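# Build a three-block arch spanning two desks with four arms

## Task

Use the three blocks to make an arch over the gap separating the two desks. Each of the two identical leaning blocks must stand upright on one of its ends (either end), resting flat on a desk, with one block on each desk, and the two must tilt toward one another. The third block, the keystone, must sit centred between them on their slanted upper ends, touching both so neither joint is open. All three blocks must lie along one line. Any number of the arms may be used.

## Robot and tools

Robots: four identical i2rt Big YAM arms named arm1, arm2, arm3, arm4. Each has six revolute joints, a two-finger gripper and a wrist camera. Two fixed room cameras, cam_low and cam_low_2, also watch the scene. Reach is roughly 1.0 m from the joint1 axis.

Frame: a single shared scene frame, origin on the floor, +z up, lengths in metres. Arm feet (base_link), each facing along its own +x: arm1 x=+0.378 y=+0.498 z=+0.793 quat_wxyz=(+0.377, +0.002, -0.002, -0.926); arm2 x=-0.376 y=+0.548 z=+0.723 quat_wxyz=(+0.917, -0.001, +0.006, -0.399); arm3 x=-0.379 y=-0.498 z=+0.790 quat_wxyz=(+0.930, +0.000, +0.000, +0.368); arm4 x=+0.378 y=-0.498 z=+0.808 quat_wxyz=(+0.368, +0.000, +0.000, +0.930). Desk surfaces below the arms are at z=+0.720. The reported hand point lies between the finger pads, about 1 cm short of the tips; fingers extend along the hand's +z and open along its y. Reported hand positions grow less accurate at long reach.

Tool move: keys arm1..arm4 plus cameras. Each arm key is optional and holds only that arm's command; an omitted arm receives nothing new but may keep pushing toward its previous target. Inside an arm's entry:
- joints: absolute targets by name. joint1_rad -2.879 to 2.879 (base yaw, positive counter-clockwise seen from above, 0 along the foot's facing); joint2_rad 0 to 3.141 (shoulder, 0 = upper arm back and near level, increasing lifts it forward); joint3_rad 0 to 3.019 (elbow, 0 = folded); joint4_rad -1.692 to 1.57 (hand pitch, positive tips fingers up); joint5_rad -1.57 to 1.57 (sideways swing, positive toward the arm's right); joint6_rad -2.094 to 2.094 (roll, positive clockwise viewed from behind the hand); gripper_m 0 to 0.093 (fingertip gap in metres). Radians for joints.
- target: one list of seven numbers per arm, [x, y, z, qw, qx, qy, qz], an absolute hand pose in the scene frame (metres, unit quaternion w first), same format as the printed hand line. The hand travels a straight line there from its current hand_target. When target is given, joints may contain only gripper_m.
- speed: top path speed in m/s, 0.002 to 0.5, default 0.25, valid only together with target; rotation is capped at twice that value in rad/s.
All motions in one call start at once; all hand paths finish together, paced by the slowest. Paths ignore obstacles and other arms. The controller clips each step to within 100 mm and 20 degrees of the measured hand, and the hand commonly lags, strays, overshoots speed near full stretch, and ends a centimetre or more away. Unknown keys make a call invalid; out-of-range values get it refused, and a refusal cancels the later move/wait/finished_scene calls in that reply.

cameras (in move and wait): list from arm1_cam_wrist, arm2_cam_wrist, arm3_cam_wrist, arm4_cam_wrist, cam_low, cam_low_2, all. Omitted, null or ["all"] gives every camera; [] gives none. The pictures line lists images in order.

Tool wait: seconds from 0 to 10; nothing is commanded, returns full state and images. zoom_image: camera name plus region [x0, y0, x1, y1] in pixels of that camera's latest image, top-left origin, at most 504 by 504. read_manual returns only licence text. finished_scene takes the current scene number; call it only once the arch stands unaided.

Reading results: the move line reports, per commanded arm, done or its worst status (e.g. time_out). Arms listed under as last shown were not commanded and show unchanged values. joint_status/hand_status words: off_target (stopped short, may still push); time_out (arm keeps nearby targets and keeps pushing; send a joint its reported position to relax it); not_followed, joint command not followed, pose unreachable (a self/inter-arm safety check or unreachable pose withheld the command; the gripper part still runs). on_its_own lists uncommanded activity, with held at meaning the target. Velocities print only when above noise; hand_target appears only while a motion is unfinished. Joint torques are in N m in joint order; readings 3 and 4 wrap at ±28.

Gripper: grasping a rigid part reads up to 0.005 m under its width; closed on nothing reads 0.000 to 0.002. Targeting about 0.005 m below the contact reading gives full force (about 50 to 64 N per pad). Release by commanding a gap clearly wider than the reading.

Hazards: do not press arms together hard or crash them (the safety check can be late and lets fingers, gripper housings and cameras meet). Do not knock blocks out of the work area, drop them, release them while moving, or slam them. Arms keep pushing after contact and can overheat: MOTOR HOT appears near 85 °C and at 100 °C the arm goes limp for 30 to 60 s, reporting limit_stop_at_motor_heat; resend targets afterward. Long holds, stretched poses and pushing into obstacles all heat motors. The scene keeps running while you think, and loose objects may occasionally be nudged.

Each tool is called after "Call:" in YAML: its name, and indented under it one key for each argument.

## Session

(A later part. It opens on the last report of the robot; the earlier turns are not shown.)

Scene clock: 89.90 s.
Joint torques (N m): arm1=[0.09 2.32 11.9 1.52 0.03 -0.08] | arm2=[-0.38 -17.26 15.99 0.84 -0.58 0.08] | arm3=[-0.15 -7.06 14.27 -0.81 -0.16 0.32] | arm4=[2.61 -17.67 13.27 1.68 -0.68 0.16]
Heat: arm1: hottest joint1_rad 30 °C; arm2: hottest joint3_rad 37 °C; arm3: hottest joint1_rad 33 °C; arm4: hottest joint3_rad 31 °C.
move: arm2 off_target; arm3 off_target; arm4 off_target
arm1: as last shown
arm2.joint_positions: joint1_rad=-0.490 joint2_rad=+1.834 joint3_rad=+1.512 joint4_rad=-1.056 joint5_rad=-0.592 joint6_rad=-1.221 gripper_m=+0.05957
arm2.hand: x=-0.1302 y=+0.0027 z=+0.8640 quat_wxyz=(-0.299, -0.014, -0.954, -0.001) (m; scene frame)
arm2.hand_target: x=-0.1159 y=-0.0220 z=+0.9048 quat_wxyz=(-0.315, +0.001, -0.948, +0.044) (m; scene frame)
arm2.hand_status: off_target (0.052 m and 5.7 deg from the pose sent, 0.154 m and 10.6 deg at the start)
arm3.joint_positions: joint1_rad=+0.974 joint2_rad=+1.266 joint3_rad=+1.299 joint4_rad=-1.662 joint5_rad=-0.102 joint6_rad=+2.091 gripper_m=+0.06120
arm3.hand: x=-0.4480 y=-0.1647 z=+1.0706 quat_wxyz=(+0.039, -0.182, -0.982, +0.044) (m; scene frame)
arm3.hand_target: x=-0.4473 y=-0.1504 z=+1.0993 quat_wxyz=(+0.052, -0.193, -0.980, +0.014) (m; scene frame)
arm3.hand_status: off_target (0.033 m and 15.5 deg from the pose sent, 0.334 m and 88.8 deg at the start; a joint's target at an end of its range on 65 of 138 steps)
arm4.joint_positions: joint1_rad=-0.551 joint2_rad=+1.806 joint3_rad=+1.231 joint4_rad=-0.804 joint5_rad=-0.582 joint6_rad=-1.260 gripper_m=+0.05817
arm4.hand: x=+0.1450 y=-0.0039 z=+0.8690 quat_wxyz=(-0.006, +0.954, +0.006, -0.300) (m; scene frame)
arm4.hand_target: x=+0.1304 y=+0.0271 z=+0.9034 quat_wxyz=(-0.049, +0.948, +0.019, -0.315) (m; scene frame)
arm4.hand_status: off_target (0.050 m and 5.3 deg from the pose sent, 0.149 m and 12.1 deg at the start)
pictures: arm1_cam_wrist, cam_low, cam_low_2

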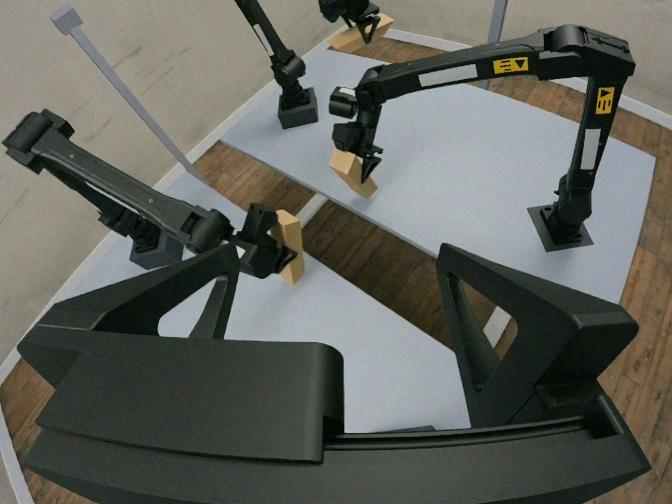

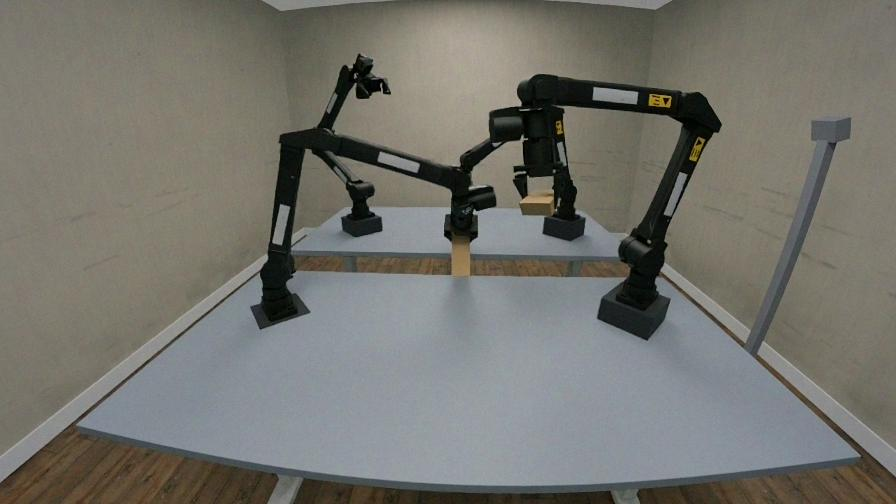

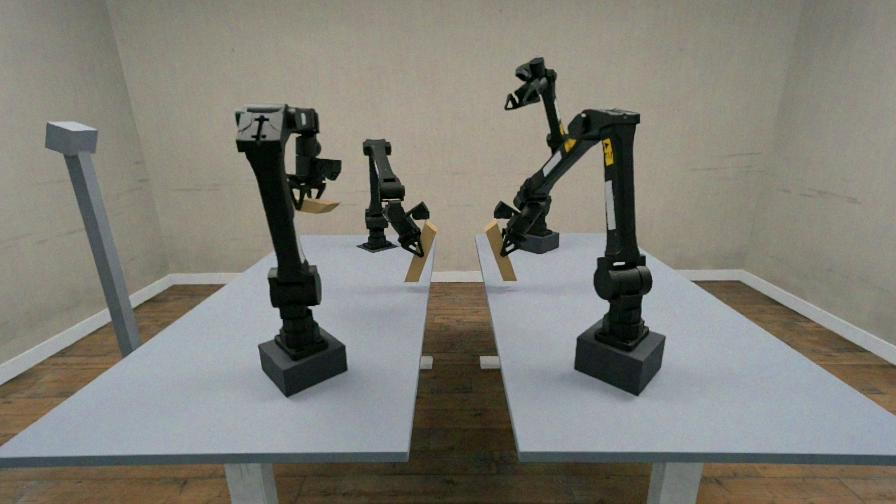

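Call:
move:
  arm2: {"target":[-0.0958,-0.029,0.867,0.3144,-0.0137,0.9486,-0.0398],"speed":0.06}
  arm4: {"target":[0.1135,0.034,0.864,0.048,-0.948,-0.0161,0.3146],"speed":0.06}
  cameras: ["cam_low","cam_low_2"]

Call:
zoom_image:
  camera: "cam_low_2"
  region: [370, 180, 560, 320]

Call:
zoom_image:
  camera: "cam_low"
  region: [390, 180, 520, 280]

Scene clock: 94.13 s.
Joint torques (N m): arm1=[0.03 2.37 11.92 1.52 0.05 -0.08] | arm2=[-0.26 -18.67 14.49 0.87 -0.6 0.07] | arm3=[-0.03 -7.47 14.24 -0.83 -0.14 0.31] | arm4=[2.61 -18.61 11.92 1.77 -0.68 0.15]
Motor temperatures (°C): arm1=[30 25 26 25 23 21 20] | arm2=[30 28 38 22 23 24 23] | arm3=[33 22 33 20 21 20 24] | arm4=[30 26 32 20 21 20 25]
move: arm2 off_target; arm4 off_target
arm1, arm3: as last shown
arm2.joint_positions: joint1_rad=-0.462 joint2_rad=+1.896 joint3_rad=+1.512 joint4_rad=-0.981 joint5_rad=-0.590 joint6_rad=-1.220 gripper_m=+0.05957
arm2.hand: x=-0.1111 y=-0.0056 z=+0.8314 quat_wxyz=(-0.300, +0.000, -0.954, +0.001) (m; scene frame)
arm2.hand_target: x=-0.0967 y=-0.0264 z=+0.8679 quat_wxyz=(-0.315, +0.014, -0.948, +0.040) (m; scene frame)
arm2.hand_status: off_target (0.045 m and 5.0 deg from the pose sent, 0.047 m and 6.0 deg at the start)
arm3.hand: x=-0.4480 y=-0.1647 z=+1.0707 quat_wxyz=(+0.039, -0.182, -0.982, +0.044) (m; scene frame)
arm4.joint_positions: joint1_rad=-0.525 joint2_rad=+1.879 joint3_rad=+1.231 joint4_rad=-0.708 joint5_rad=-0.576 joint6_rad=-1.226 gripper_m=+0.05817
arm4.hand: x=+0.1288 y=+0.0039 z=+0.8346 quat_wxyz=(-0.009, +0.954, +0.006, -0.300) (m; scene frame)
arm4.hand_target: x=+0.1143 y=+0.0314 z=+0.8654 quat_wxyz=(-0.048, +0.948, +0.017, -0.315) (m; scene frame)
arm4.hand_status: off_target (0.045 m and 5.0 deg from the pose sent, 0.050 m and 5.3 deg at the start)
pictures: cam_low, cam_low_2

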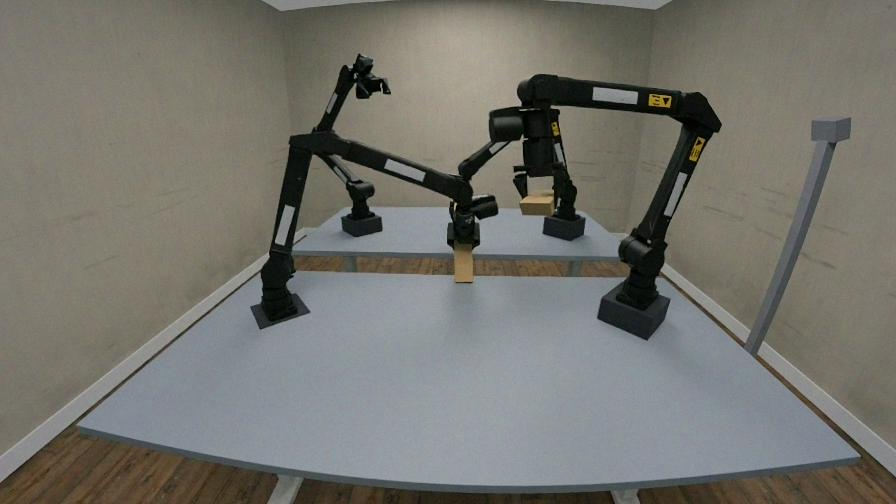

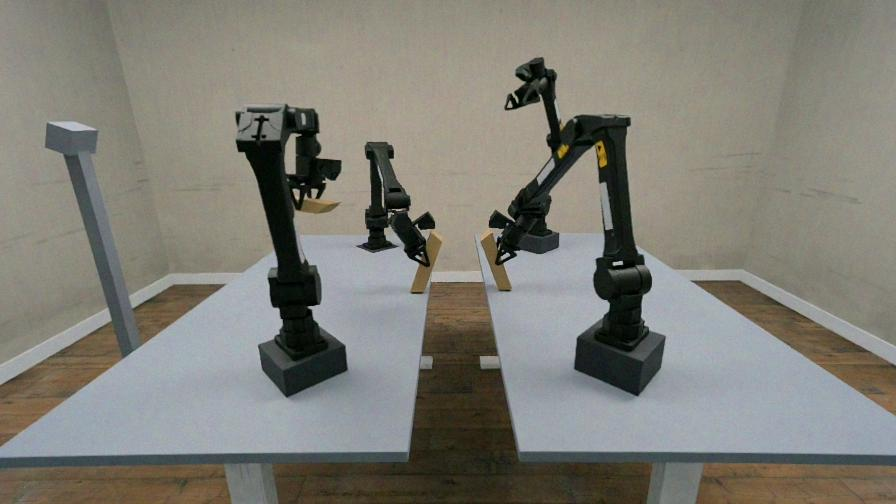

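Scaled by 2.653 from the camera's 896x504 image, which has a finer 1280x720 frame.

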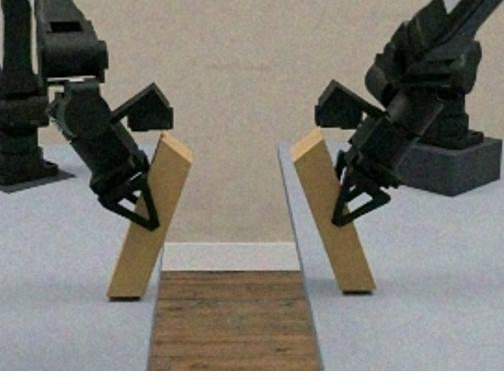

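Scaled by 3.877 from the camera's 896x504 image, which has a finer 1280x720 frame.

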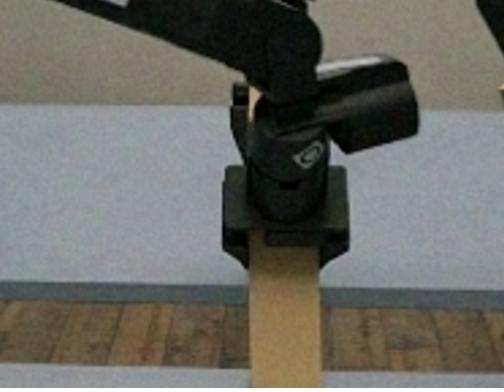

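Call:
move:
  arm2: {"target":[-0.25,0.06,0.95,-0.3007,0,0.9537,0],"speed":0.15}
  arm4: {"target":[0.25,-0.06,0.95,0,-0.9537,0,-0.3007],"speed":0.15}
  cameras: []

Call:
move:
  arm2: {"target":[-0.27,0.06,0.81,-0.3007,0,0.9537,0],"speed":0.1}
  arm4: {"target":[0.27,-0.06,0.81,0,-0.9537,0,-0.3007],"speed":0.1}
  cameras: ["cam_low_2","cam_low"]

Scene clock: 106.43 s.
Joint torques (N m): arm1=[0.09 2.32 11.96 1.54 0.04 -0.08] | arm2=[-0.09 -18.43 12.68 -1.16 0.73 0.06] | arm3=[-0.38 -7.47 14.28 -0.91 -0.16 0.29] | arm4=[2.73 -18.2 12.22 -1.69 0.82 0.14]
move: arm2 off_target; arm4 off_target
arm1, arm3: as last shown
arm2.joint_positions: joint1_rad=-0.337 joint2_rad=+1.809 joint3_rad=+1.614 joint4_rad=-1.665 joint5_rad=+0.522 joint6_rad=-1.100 gripper_m=+0.05957
arm2.hand: x=-0.2566 y=+0.0659 z=+0.9159 quat_wxyz=(+0.296, +0.010, -0.955, -0.018) (m; scene frame)
arm2.hand_target: x=-0.2493 y=+0.0604 z=+0.9491 quat_wxyz=(+0.289, +0.003, -0.957, +0.018) (m; scene frame)
arm2.hand_status: off_target (0.035 m and 2.4 deg from the pose sent, 0.194 m and 69.9 deg at the start; a joint's target at an end of its range on 28 of 148 steps)
arm3.hand: x=-0.4481 y=-0.1646 z=+1.0709 quat_wxyz=(+0.039, -0.182, -0.982, +0.044) (m; scene frame)
arm4.joint_positions: joint1_rad=-0.352 joint2_rad=+1.782 joint3_rad=+1.323 joint4_rad=-1.482 joint5_rad=+0.513 joint6_rad=-1.021 gripper_m=+0.05817
arm4.hand: x=+0.2607 y=-0.0764 z=+0.9169 quat_wxyz=(+0.034, +0.952, +0.006, +0.304) (m; scene frame)
arm4.hand_target: x=+0.2493 y=-0.0607 z=+0.9498 quat_wxyz=(-0.001, +0.955, -0.003, +0.295) (m; scene frame)
arm4.hand_status: off_target (0.038 m and 4.0 deg from the pose sent, 0.179 m and 70.0 deg at the start)
pictures: none

Scene clock: 108.60 s.
Joint torques (N m): arm1=[0.09 2.37 11.95 1.51 0.04 -0.08] | arm2=[-1.85 -17.14 8.34 -0.36 0.74 -0.09] | arm3=[-0.09 -7.41 14.27 -0.84 -0.14 0.33] | arm4=[0.97 -17.61 7.19 -0.06 0.84 -0.18]
move: arm2 off_target; arm4 off_target
arm1, arm3: as last shown
arm2.joint_positions: joint1_rad=-0.345 joint2_rad=+1.896 joint3_rad=+1.428 joint4_rad=-1.377 joint5_rad=+0.534 joint6_rad=-1.100 gripper_m=+0.05957
arm2.hand: x=-0.2636 y=+0.0649 z=+0.8025 quat_wxyz=(+0.298, +0.006, -0.954, -0.010) (m; scene frame)
arm2.hand_target: x=-0.2700 y=+0.0602 z=+0.8102 quat_wxyz=(+0.300, +0.000, -0.954, +0.000) (m; scene frame)
arm2.hand_status: off_target (0.011 m and 1.3 deg from the pose sent, 0.107 m and 2.4 deg at the start)
arm4.joint_positions: joint1_rad=-0.366 joint2_rad=+1.933 joint3_rad=+1.197 joint4_rad=-1.156 joint5_rad=+0.533 joint6_rad=-1.033 gripper_m=+0.05817
arm4.hand: x=+0.2677 y=-0.0704 z=+0.8015 quat_wxyz=(+0.012, +0.953, +0.001, +0.302) (m; scene frame)
arm4.hand_target: x=+0.2699 y=-0.0599 z=+0.8101 quat_wxyz=(-0.001, +0.954, +0.000, +0.301) (m; scene frame)
arm4.hand_status: off_target (0.014 m and 1.4 deg from the pose sent, 0.109 m and 4.0 deg at the start)
pictures: cam_low, cam_low_2

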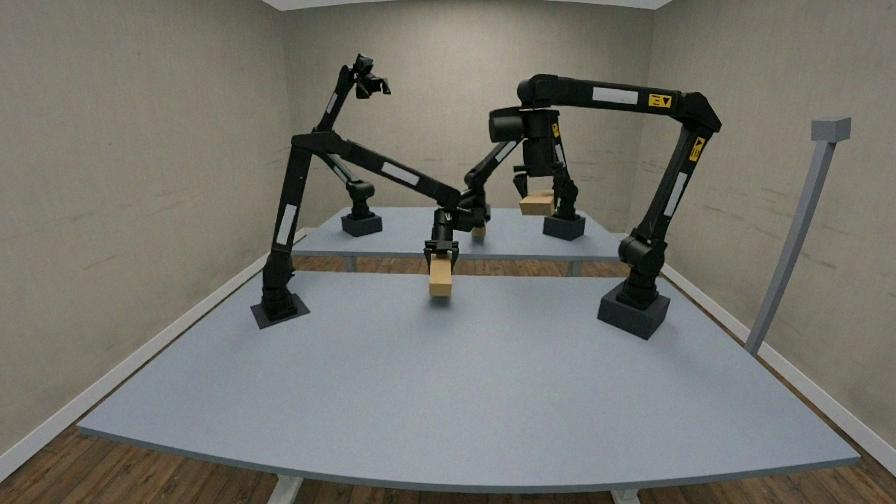

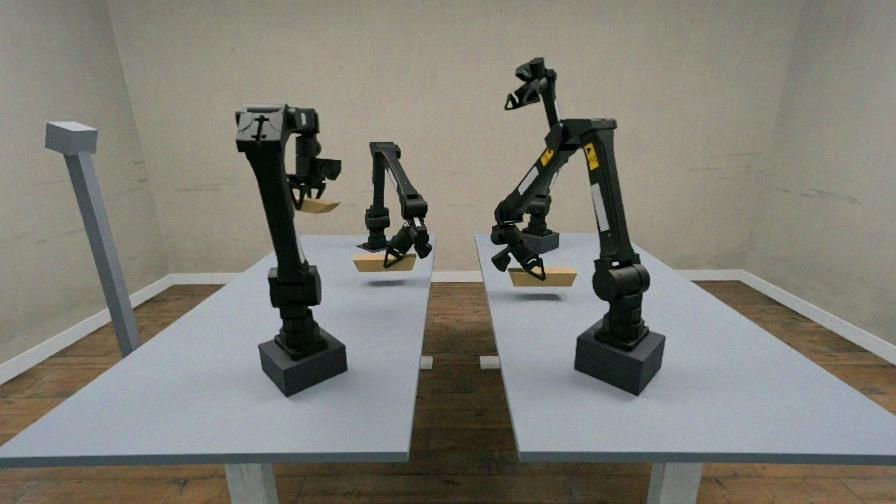

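Call:
move:
  arm2: {"target":[-0.27,0.06,0.746,-0.3007,0,0.9537,0],"speed":0.06}
  arm4: {"target":[0.27,-0.06,0.755,0,-0.9537,0,-0.3007],"speed":0.06}
  cameras: ["cam_low_2"]

Call:
zoom_image:
  camera: "cam_low_2"
  region: [340, 210, 600, 320]

Scene clock: 111.47 s.
Joint torques (N m): arm1=[-0.03 2.32 11.95 1.52 0.05 -0.09] | arm2=[-1.9 -16.91 7.34 -0.23 0.56 -0.07] | arm3=[-0.38 -7.47 14.15 -0.8 -0.16 0.28] | arm4=[0.91 -17.55 6.12 0.1 0.64 -0.16]
move: arm2 done; arm4 done
arm1, arm3: as last shown
arm2.joint_positions: joint1_rad=-0.345 joint2_rad=+1.973 joint3_rad=+1.372 joint4_rad=-1.235 joint5_rad=+0.540 joint6_rad=-1.100 gripper_m=+0.05957
arm2.hand: x=-0.2645 y=+0.0632 z=+0.7436 quat_wxyz=(+0.299, +0.005, -0.954, -0.005) (m; scene frame)
arm2.hand_target: x=-0.2700 y=+0.0598 z=+0.7459 quat_wxyz=(+0.301, +0.000, -0.954, +0.000) (m; scene frame)
arm2.hand_status: done (0.007 m and 0.8 deg from the pose sent, 0.057 m and 1.3 deg at the start)
arm4.joint_positions: joint1_rad=-0.366 joint2_rad=+2.027 joint3_rad=+1.181 joint4_rad=-1.038 joint5_rad=+0.537 joint6_rad=-1.033 gripper_m=+0.05817
arm4.hand: x=+0.2674 y=-0.0682 z=+0.7518 quat_wxyz=(+0.008, +0.953, +0.000, +0.302) (m; scene frame)
arm4.hand_target: x=+0.2701 y=-0.0603 z=+0.7551 quat_wxyz=(+0.000, +0.954, +0.000, +0.301) (m; scene frame)
arm4.hand_status: done (0.009 m and 0.9 deg from the pose sent, 0.048 m and 1.4 deg at the start)
pictures: cam_low_2

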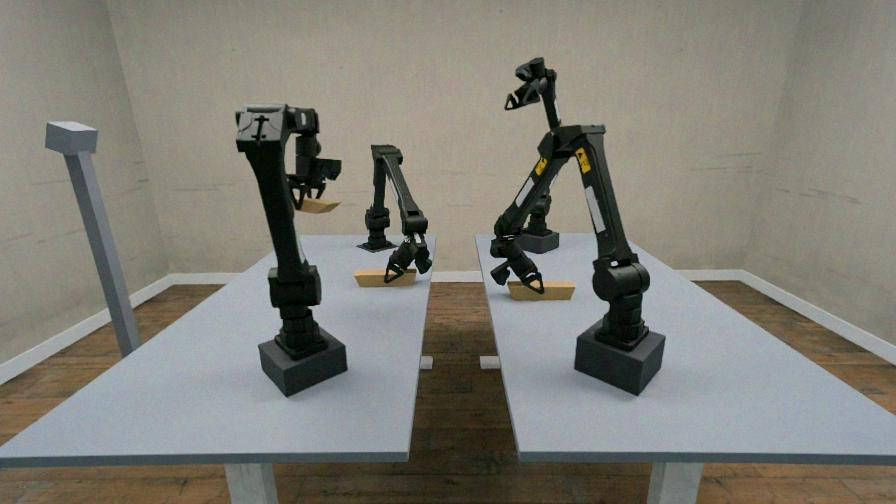

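Scaled by 1.938 from the camera's 896x504 image, which has a finer 1280x720 frame.

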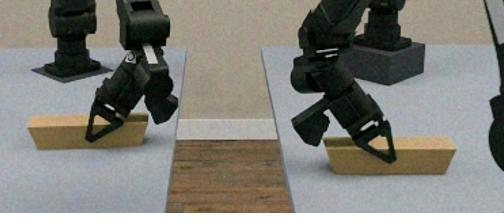

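Call:
move:
  arm2: {"joints":{"gripper_m":0.085}}
  arm4: {"joints":{"gripper_m":0.085}}
  cameras: []

Call:
move:
  arm2: {"target":[-0.270,0.062,0.750,-0.0872,0,0.9962,0],"speed":0.1}
  arm4: {"target":[0.268,-0.064,0.750,0,-0.9962,0,-0.0872],"speed":0.1}

Call:
zoom_image:
  camera: "cam_low_2"
  region: [340, 210, 600, 320]

Scene clock: 113.40 s.
Joint torques (N m): arm1=[0.03 2.32 11.9 1.55 0.06 -0.09] | arm2=[-1.85 -16.5 7.34 -0.13 0.39 -0.08] | arm3=[-0.26 -7.41 14.26 -0.81 -0.17 0.32] | arm4=[1.03 -17.73 6.16 0.1 0.41 -0.16]
move: arm2 done; arm4 done
arm1, arm3: as last shown
arm2.joint_positions: joint1_rad=-0.345 joint2_rad=+1.973 joint3_rad=+1.372 joint4_rad=-1.235 joint5_rad=+0.547 joint6_rad=-1.100 gripper_m=+0.08482
arm2.joint_status: all done
arm2.hand: x=-0.2652 y=+0.0627 z=+0.7443 quat_wxyz=(+0.302, +0.005, -0.953, -0.003) (m; scene frame)
arm4.joint_positions: joint1_rad=-0.366 joint2_rad=+2.027 joint3_rad=+1.181 joint4_rad=-1.038 joint5_rad=+0.542 joint6_rad=-1.033 gripper_m=+0.08481
arm4.joint_status: all done
arm4.hand: x=+0.2679 y=-0.0678 z=+0.7522 quat_wxyz=(+0.007, +0.953, +0.001, +0.304) (m; scene frame)
pictures: none

Scene clock: 116.27 s.
Joint torques (N m): arm1=[0.09 2.26 11.96 1.51 0.05 -0.08] | arm2=[-1.79 -16.32 7.13 0.23 -0.1 -0.18] | arm3=[0.32 -7.12 14.13 -0.83 -0.17 0.29] | arm4=[1.08 -17.55 5.82 0.7 -0.08 -0.17]
move: arm2 done; arm4 off_target
arm1, arm3: as last shown
arm2.joint_positions: joint1_rad=-0.470 joint2_rad=+1.846 joint3_rad=+1.273 joint4_rad=-1.062 joint5_rad=+0.162 joint6_rad=-1.284 gripper_m=+0.08492
arm2.hand: x=-0.2655 y=+0.0641 z=+0.7475 quat_wxyz=(+0.092, +0.000, -0.996, -0.009) (m; scene frame)
arm2.hand_target: x=-0.2705 y=+0.0637 z=+0.7505 quat_wxyz=(+0.089, +0.001, -0.996, -0.004) (m; scene frame)
arm2.hand_status: done (0.006 m and 1.2 deg from the pose sent, 0.007 m and 25.1 deg at the start)
arm4.joint_positions: joint1_rad=-0.496 joint2_rad=+1.909 joint3_rad=+1.051 joint4_rad=-0.811 joint5_rad=+0.169 joint6_rad=-1.238 gripper_m=+0.08491
arm4.hand: x=+0.2672 y=-0.0737 z=+0.7417 quat_wxyz=(+0.019, +0.995, -0.001, +0.096) (m; scene frame)
arm4.hand_target: x=+0.2686 y=-0.0656 z=+0.7507 quat_wxyz=(+0.004, +0.996, +0.000, +0.089) (m; scene frame)
arm4.hand_status: off_target (0.013 m and 2.4 deg from the pose sent, 0.004 m and 25.4 deg at the start)
pictures: arm1_cam_wrist, arm2_cam_wrist, arm3_cam_wrist, arm4_cam_wrist, cam_low, cam_low_2
camera_calibration:
arm2_cam_wrist: T_world_to_cam=[[-0.0195766, -0.999606, 0.0201144, 0.0414037], [-0.731535, 0.0280345, 0.681227, -0.694156], [-0.681523, -0.00137826, -0.731795, 0.484447], [0, 0, 0, 1]]
arm3_cam_wrist: T_world_to_cam=[[-0.358534, -0.926918, 0.110798, -0.432098], [-0.694059, 0.344054, 0.632383, -0.928342], [-0.624288, 0.14983, -0.766691, 0.689284], [0, 0, 0, 1]]
arm4_cam_wrist: T_world_to_cam=[[-0.00145263, 0.999501, -0.0315648, 0.0971716], [0.678562, 0.0241709, 0.734145, -0.720153], [0.734541, -0.0203522, -0.678259, 0.43055], [0, 0, 0, 1]]

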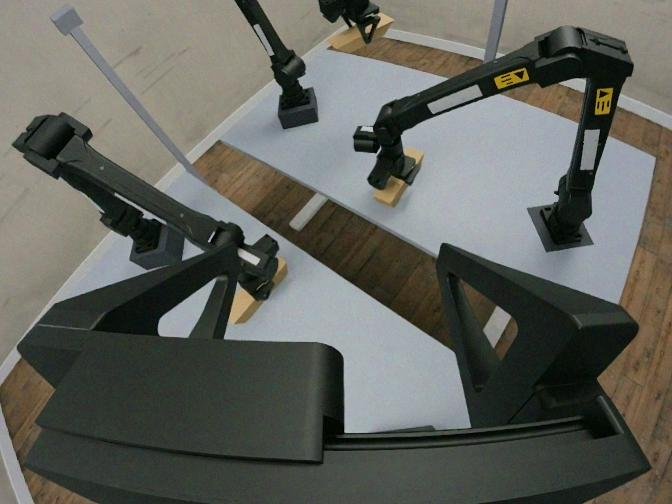

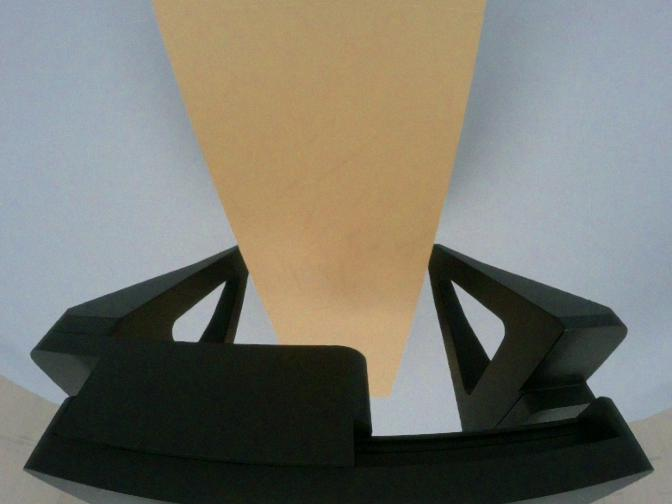

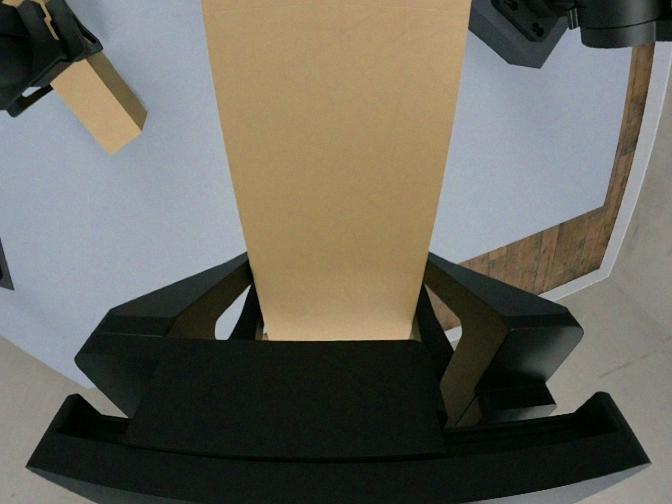

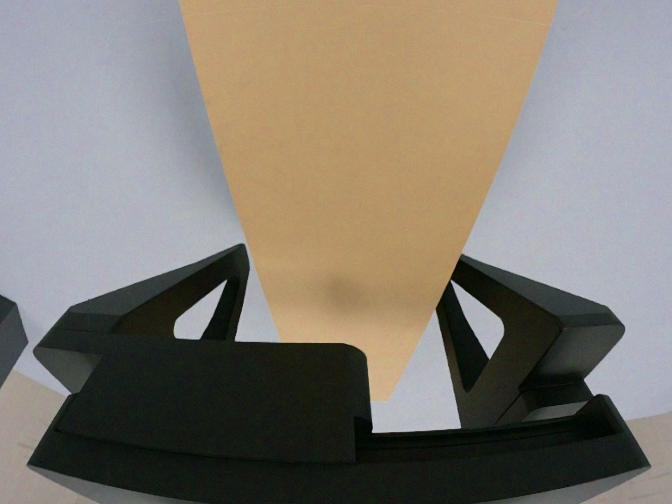

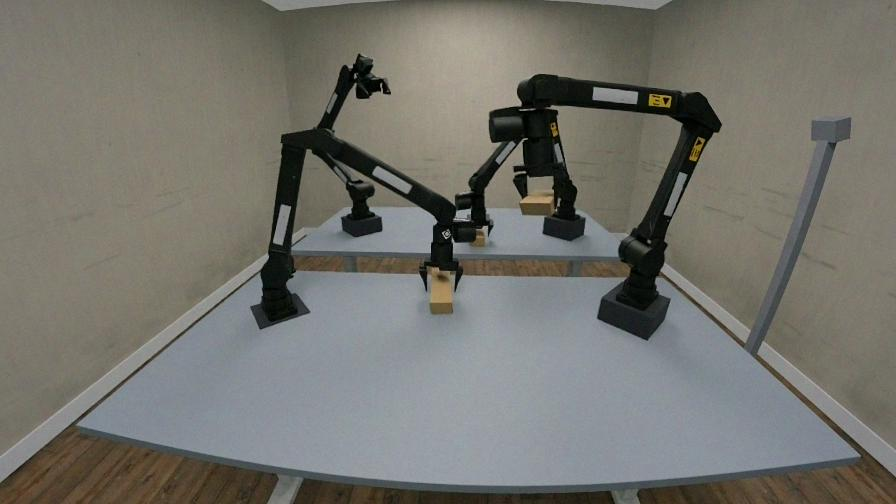

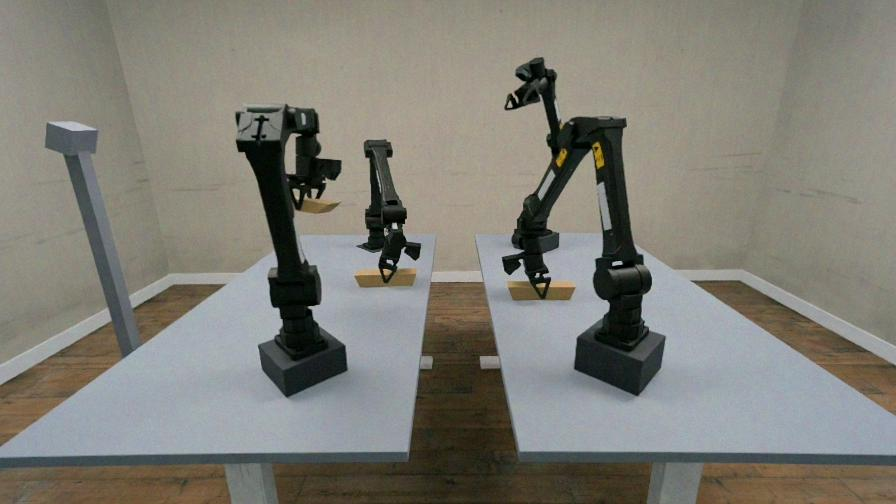

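Scaled by 1.938 from the camera's 896x504 image, which has a finer 1280x720 frame.

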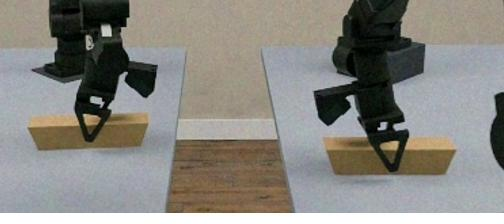

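Call:
move:
  arm2: {"joints":{"gripper_m":0.048}}
  arm4: {"joints":{"gripper_m":0.048}}
  cameras: []

Call:
move:
  arm2: {"target":[-0.27,0.05,0.93,-0.0872,0,0.9962,0],"speed":0.15}
  arm4: {"target":[0.27,-0.05,0.93,0,-0.9962,0,-0.0872],"speed":0.15}
  cameras: []

Call:
move:
  arm2: {"target":[-0.12,-0.026,0.925,0.509,-0.021,0.861,-0.0364],"speed":0.12}
  arm4: {"target":[0.125,0.03,0.925,0.0433,-0.861,-0.025,0.509],"speed":0.12}
  cameras: ["cam_low","cam_low_2"]

Call:
zoom_image:
  camera: "cam_low_2"
  region: [370, 180, 560, 320]

Scene clock: 119.27 s.
Joint torques (N m): arm1=[0.09 2.32 11.96 1.52 0.04 -0.09] | arm2=[-1.9 -16.09 7.16 0.18 -0.1 -0.16] | arm3=[0.21 -7.59 14.22 -0.76 -0.17 0.28] | arm4=[1.08 -17.49 5.91 0.49 -0.07 -0.17]
Motor temperatures (°C): arm1=[30 25 27 25 23 21 20] | arm2=[30 30 37 22 23 24 23] | arm3=[33 22 38 20 21 20 24] | arm4=[30 27 33 20 21 20 25]
Heat: arm1: hottest joint1_rad 30 °C; arm2: hottest joint3_rad 37 °C; arm3: hottest joint3_rad 38 °C; arm4: hottest joint3_rad 33 °C.
move: arm2 off_target; arm4 off_target
arm1.joint_positions: joint1_rad=+0.252 joint2_rad=+0.565 joint3_rad=+1.417 joint4_rad=-1.312 joint5_rad=+0.231 joint6_rad=+0.335 gripper_m=+0.09396
arm1.hand: x=+0.2345 y=+0.3433 z=+1.3639 quat_wxyz=(-0.255, -0.816, -0.228, +0.467) (m; scene frame)
arm2.joint_positions: joint1_rad=-0.470 joint2_rad=+1.845 joint3_rad=+1.273 joint4_rad=-1.059 joint5_rad=+0.162 joint6_rad=-1.287 gripper_m=+0.05968
arm2.joint_status: gripper_m off_target (ended at +0.05971, target +0.04800)
arm2.hand: x=-0.2653 y=+0.0635 z=+0.7475 quat_wxyz=(+0.091, +0.001, -0.996, -0.008) (m; scene frame)
arm3: as last shown
arm4.joint_positions: joint1_rad=-0.497 joint2_rad=+1.908 joint3_rad=+1.050 joint4_rad=-0.795 joint5_rad=+0.175 joint6_rad=-1.242 gripper_m=+0.05824
arm4.joint_status: gripper_m off_target (ended at +0.05827, target +0.04800)
arm4.hand: x=+0.2672 y=-0.0699 z=+0.7418 quat_wxyz=(+0.011, +0.995, +0.000, +0.096) (m; scene frame)
pictures: none

Scene clock: 121.27 s.
Joint torques (N m): arm1=[-0.09 2.32 11.92 1.5 0.05 -0.08] | arm2=[-2.02 -16.44 15.32 -0.72 0.01 -0.19] | arm3=[-0.32 -7.18 14.19 -0.79 -0.17 0.32] | arm4=[0.97 -17.26 12.64 -0.73 0.05 -0.17]
move: arm2 off_target; arm4 off_target
arm1: as last shown
arm2.joint_positions: joint1_rad=-0.477 joint2_rad=+1.717 joint3_rad=+1.497 joint4_rad=-1.470 joint5_rad=+0.158 joint6_rad=-1.290 gripper_m=+0.05968
arm2.hand: x=-0.2689 y=+0.0704 z=+0.8910 quat_wxyz=(+0.098, +0.001, -0.995, -0.037) (m; scene frame)
arm2.hand_target: x=-0.2700 y=+0.0509 z=+0.9300 quat_wxyz=(+0.086, -0.001, -0.996, +0.004) (m; scene frame)
arm2.hand_status: off_target (0.044 m and 4.4 deg from the pose sent, 0.183 m and 1.0 deg at the start)
arm3.joint_positions: joint1_rad=+0.974 joint2_rad=+1.266 joint3_rad=+1.299 joint4_rad=-1.662 joint5_rad=-0.102 joint6_rad=+2.091 gripper_m=+0.06120
arm3.hand: x=-0.4481 y=-0.1646 z=+1.0709 quat_wxyz=(+0.039, -0.182, -0.982, +0.044) (m; scene frame)
arm4.joint_positions: joint1_rad=-0.508 joint2_rad=+1.668 joint3_rad=+1.199 joint4_rad=-1.234 joint5_rad=+0.162 joint6_rad=-1.251 gripper_m=+0.05824
arm4.hand: x=+0.2716 y=-0.0753 z=+0.8946 quat_wxyz=(+0.038, +0.995, +0.000, +0.097) (m; scene frame)
arm4.hand_target: x=+0.2698 y=-0.0525 z=+0.9300 quat_wxyz=(+0.001, +0.996, -0.001, +0.085) (m; scene frame)
arm4.hand_status: off_target (0.044 m and 4.5 deg from the pose sent, 0.189 m and 1.6 deg at the start)
pictures: none

Scene clock: 127.33 s.
Joint torques (N m): arm1=[-0.09 2.32 11.93 1.51 0.04 -0.07] | arm2=[-1.85 -17.9 9.84 1.16 -1.31 0.04] | arm3=[-0.09 -7.36 14.22 -0.8 -0.16 0.29] | arm4=[1.2 -17.96 10.19 1.91 -1.44 0.15]
move: arm2 off_target; arm4 off_target
arm1, arm3: as last shown
arm2.joint_positions: joint1_rad=-0.565 joint2_rad=+1.846 joint3_rad=+1.502 joint4_rad=-0.883 joint5_rad=-1.007 joint6_rad=-1.241 gripper_m=+0.05967
arm2.hand: x=-0.1197 y=-0.0208 z=+0.9105 quat_wxyz=(-0.493, +0.020, -0.869, +0.022) (m; scene frame)
arm2.hand_target: x=-0.1216 y=-0.0247 z=+0.9243 quat_wxyz=(-0.504, +0.022, -0.863, +0.033) (m; scene frame)
arm2.hand_status: off_target (0.015 m and 2.6 deg from the pose sent, 0.181 m and 72.9 deg at the start)
arm4.joint_positions: joint1_rad=-0.617 joint2_rad=+1.832 joint3_rad=+1.199 joint4_rad=-0.602 joint5_rad=-0.994 joint6_rad=-1.228 gripper_m=+0.05824
arm4.hand: x=+0.1275 y=+0.0109 z=+0.9021 quat_wxyz=(-0.015, +0.870, +0.018, -0.492) (m; scene frame)
arm4.hand_target: x=+0.1267 y=+0.0279 z=+0.9248 quat_wxyz=(-0.040, +0.862, +0.026, -0.505) (m; scene frame)
arm4.hand_status: off_target (0.030 m and 4.0 deg from the pose sent, 0.183 m and 73.0 deg at the start)
pictures: cam_low, cam_low_2

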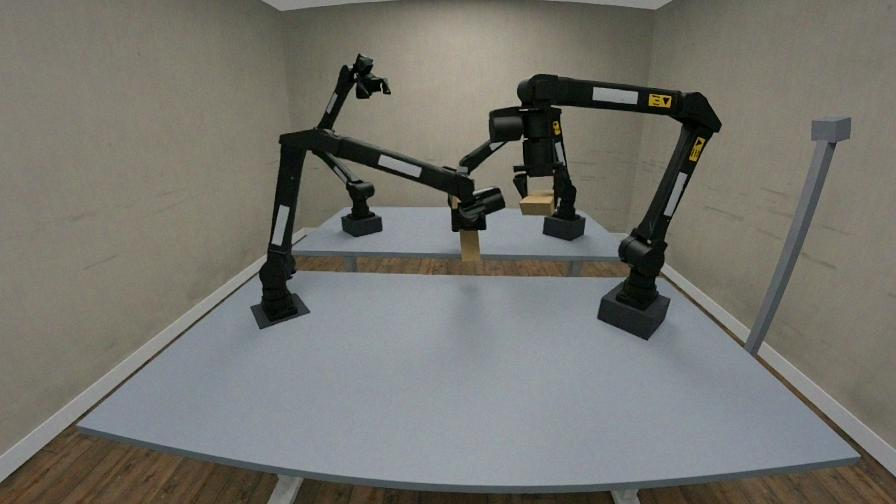

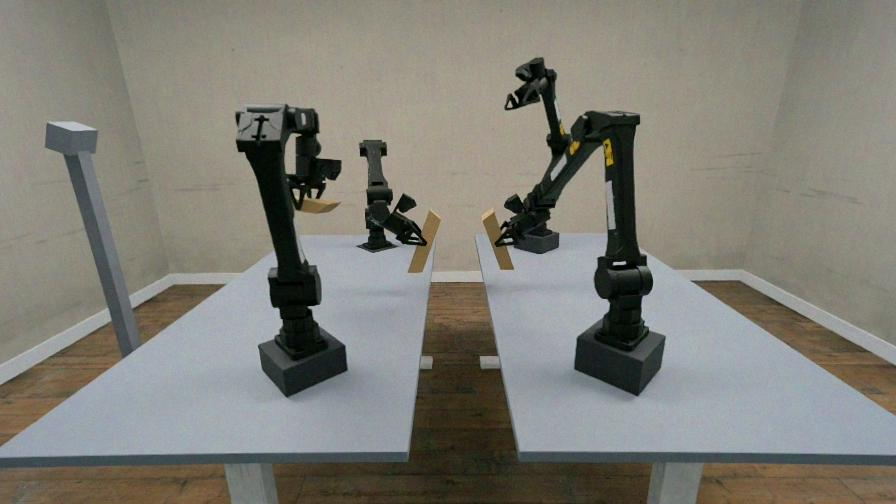

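Scaled by 2.653 from the camera's 896x504 image, which has a finer 1280x720 frame.

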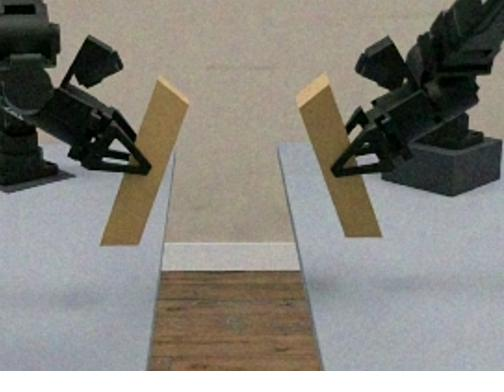

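Call:
move:
  arm2: {"target":[-0.1165,-0.016,0.868,0.5156,-0.0013,0.857,-0.0143],"speed":0.08}
  arm4: {"target":[0.121,0.022,0.868,0.0282,-0.8565,-0.0071,0.5165],"speed":0.08}
  cameras: ["cam_low","cam_low_2"]

Call:
zoom_image:
  camera: "cam_low_2"
  region: [370, 180, 560, 320]

Scene clock: 135.87 s.
Joint torques (N m): arm1=[0.09 2.32 11.93 1.54 0.04 -0.08] | arm2=[-0.97 -18.55 9.31 1.03 -1.34 0.04] | arm3=[-0.21 -6.95 14.15 -0.79 -0.17 0.32] | arm4=[1.9 -18.78 8.28 2.04 -1.44 0.17]
move: arm2 off_target; arm4 off_target
arm1, arm3: as last shown
arm2.joint_positions: joint1_rad=-0.565 joint2_rad=+1.896 joint3_rad=+1.400 joint4_rad=-0.725 joint5_rad=-1.032 joint6_rad=-1.168 gripper_m=+0.05967
arm2.hand: x=-0.1195 y=-0.0133 z=+0.8522 quat_wxyz=(-0.504, -0.008, -0.864, +0.002) (m; scene frame)
arm2.hand_target: x=-0.1165 y=-0.0158 z=+0.8680 quat_wxyz=(-0.516, -0.001, -0.857, +0.012) (m; scene frame)
arm2.hand_status: off_target (0.016 m and 2.3 deg from the pose sent, 0.043 m and 3.8 deg at the start)
arm4.joint_positions: joint1_rad=-0.617 joint2_rad=+1.923 joint3_rad=+1.145 joint4_rad=-0.419 joint5_rad=-1.014 joint6_rad=-1.154 gripper_m=+0.05823
arm4.hand: x=+0.1257 y=+0.0106 z=+0.8486 quat_wxyz=(-0.010, +0.864, -0.003, -0.504) (m; scene frame)
arm4.hand_target: x=+0.1212 y=+0.0213 z=+0.8678 quat_wxyz=(-0.028, +0.856, +0.007, -0.516) (m; scene frame)
arm4.hand_status: off_target (0.023 m and 3.0 deg from the pose sent, 0.036 m and 3.8 deg at the start)
pictures: cam_low, cam_low_2

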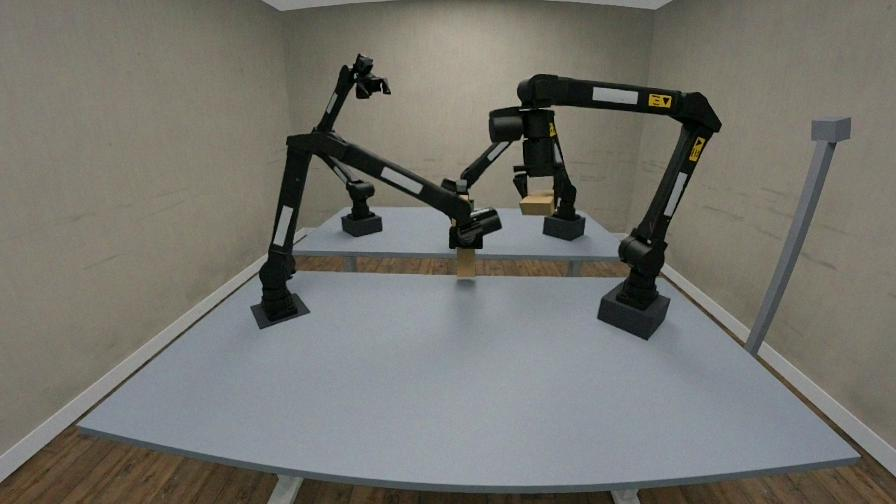

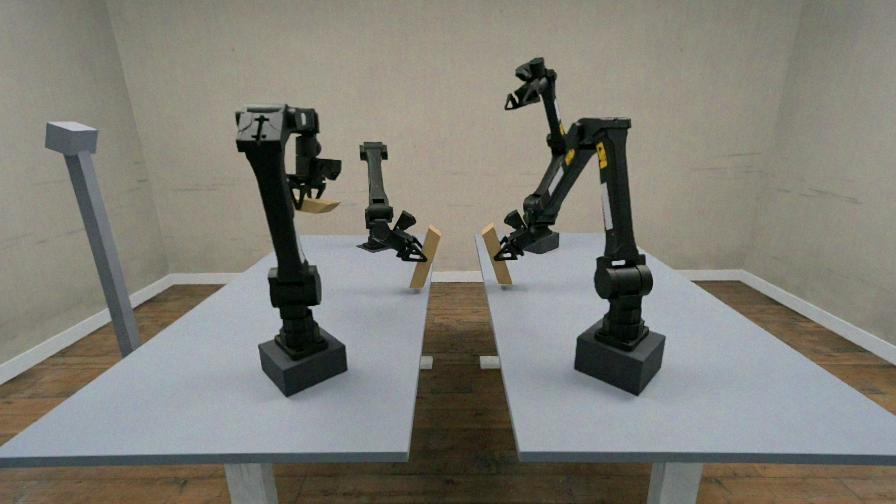

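Scaled by 2.653 from the camera's 896x504 image, which has a finer 1280x720 frame.

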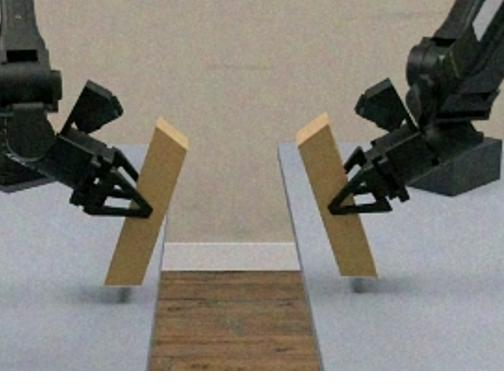

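Call:
move:
  arm2: {"target":[-0.1165,-0.002,0.852,0.5156,-0.0013,0.857,-0.0143],"speed":0.06}
  arm4: {"target":[0.121,0.008,0.854,0.0282,-0.8565,-0.0071,0.5165],"speed":0.06}
  arm3: {"target":[-0.05,-0.30,1.10,0,0,1,0],"speed":0.15}
  cameras: ["cam_low","cam_low_2","arm1_cam_wrist"]

Call:
zoom_image:
  camera: "cam_low_2"
  region: [370, 140, 560, 320]

Call:
zoom_image:
  camera: "arm1_cam_wrist"
  region: [200, 100, 400, 300]

Scene clock: 143.80 s.
Joint torques (N m): arm1=[0.03 2.26 11.96 1.55 0.05 -0.09] | arm2=[-0.56 -18.84 8.9 1.09 -1.24 0.07] | arm3=[-0.03 -9.35 14.31 -0.7 -0.09 0.06] | arm4=[2.37 -18.49 7.8 2.11 -1.34 0.15]
move: arm2 off_target; arm3 off_target; arm4 off_target
arm1: as last shown
arm2.joint_positions: joint1_rad=-0.565 joint2_rad=+1.896 joint3_rad=+1.333 joint4_rad=-0.662 joint5_rad=-1.032 joint6_rad=-1.165 gripper_m=+0.05967
arm2.hand: x=-0.1222 y=+0.0000 z=+0.8300 quat_wxyz=(-0.504, -0.010, -0.864, +0.000) (m; scene frame)
arm2.hand_target: x=-0.1166 y=-0.0016 z=+0.8517 quat_wxyz=(-0.515, +0.001, -0.857, +0.014) (m; scene frame)
arm2.hand_status: off_target (0.023 m and 2.6 deg from the pose sent, 0.012 m and 2.3 deg at the start)
arm3.joint_positions: joint1_rad=-0.198 joint2_rad=+1.343 joint3_rad=+1.368 joint4_rad=-1.673 joint5_rad=+0.004 joint6_rad=+0.560 gripper_m=+0.06119
arm3.hand: x=-0.0670 y=-0.3069 z=+1.0694 quat_wxyz=(+0.032, -0.003, -0.999, +0.022) (m; scene frame)
arm3.hand_target: x=-0.0536 y=-0.3023 z=+1.0996 quat_wxyz=(+0.002, +0.000, -1.000, +0.001) (m; scene frame)
arm3.hand_status: off_target (0.036 m and 4.4 deg from the pose sent, 0.421 m and 22.0 deg at the start; a joint's target at an end of its range on 110 of 114 steps)
arm4.joint_positions: joint1_rad=-0.617 joint2_rad=+1.923 joint3_rad=+1.094 joint4_rad=-0.357 joint5_rad=-1.014 joint6_rad=-1.142 gripper_m=+0.05823
arm4.hand: x=+0.1281 y=-0.0013 z=+0.8359 quat_wxyz=(-0.012, +0.863, -0.005, -0.505) (m; scene frame)
arm4.hand_target: x=+0.1211 y=+0.0077 z=+0.8542 quat_wxyz=(-0.028, +0.856, +0.007, -0.516) (m; scene frame)
arm4.hand_status: off_target (0.022 m and 2.8 deg from the pose sent, 0.008 m and 3.0 deg at the start)
pictures: arm1_cam_wrist, cam_low, cam_low_2

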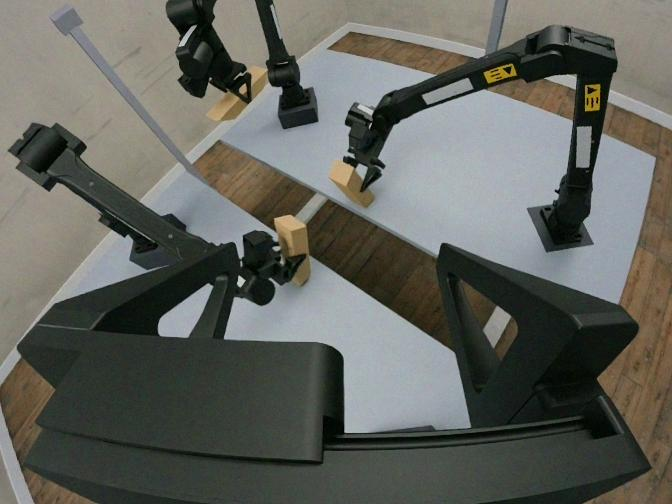

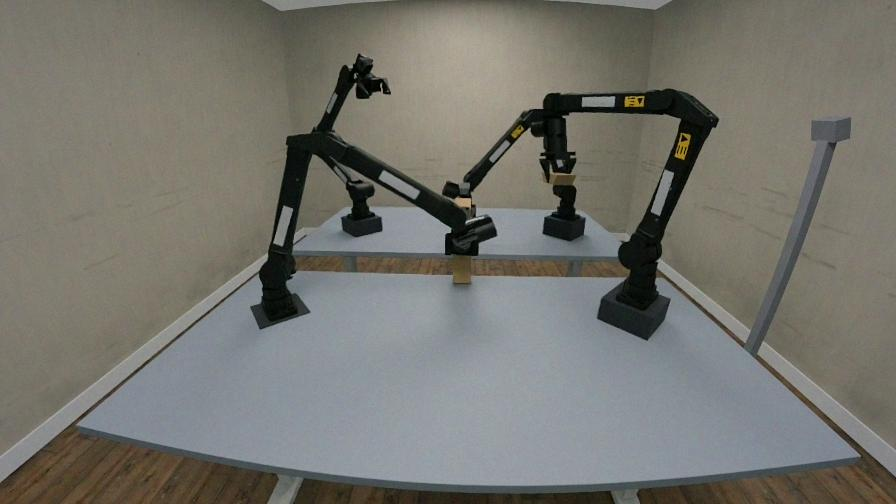

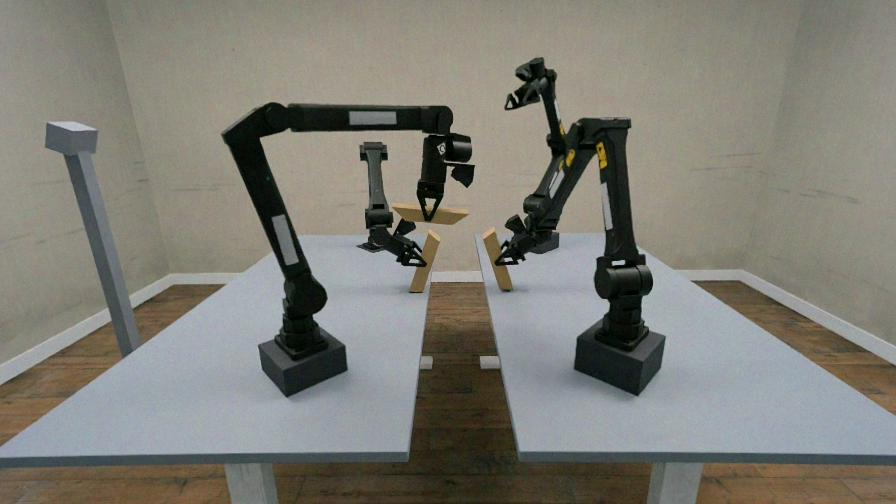

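Scaled by 2.653 from the camera's 896x504 image, which has a finer 1280x720 frame.

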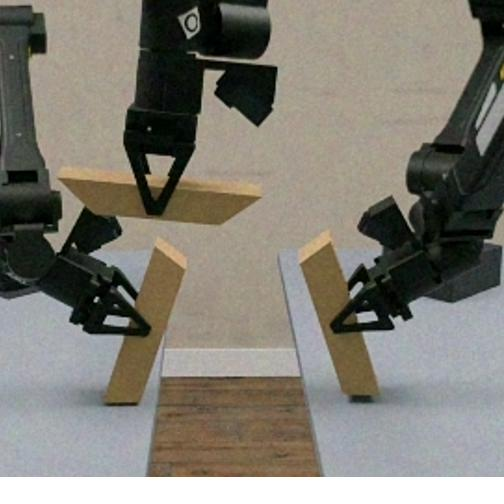

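Scaled by 2.520 from the camera's 672x504 image, which has a finer 960x720 frame.

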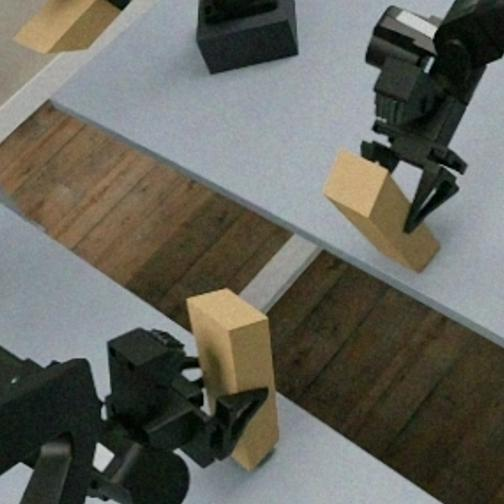

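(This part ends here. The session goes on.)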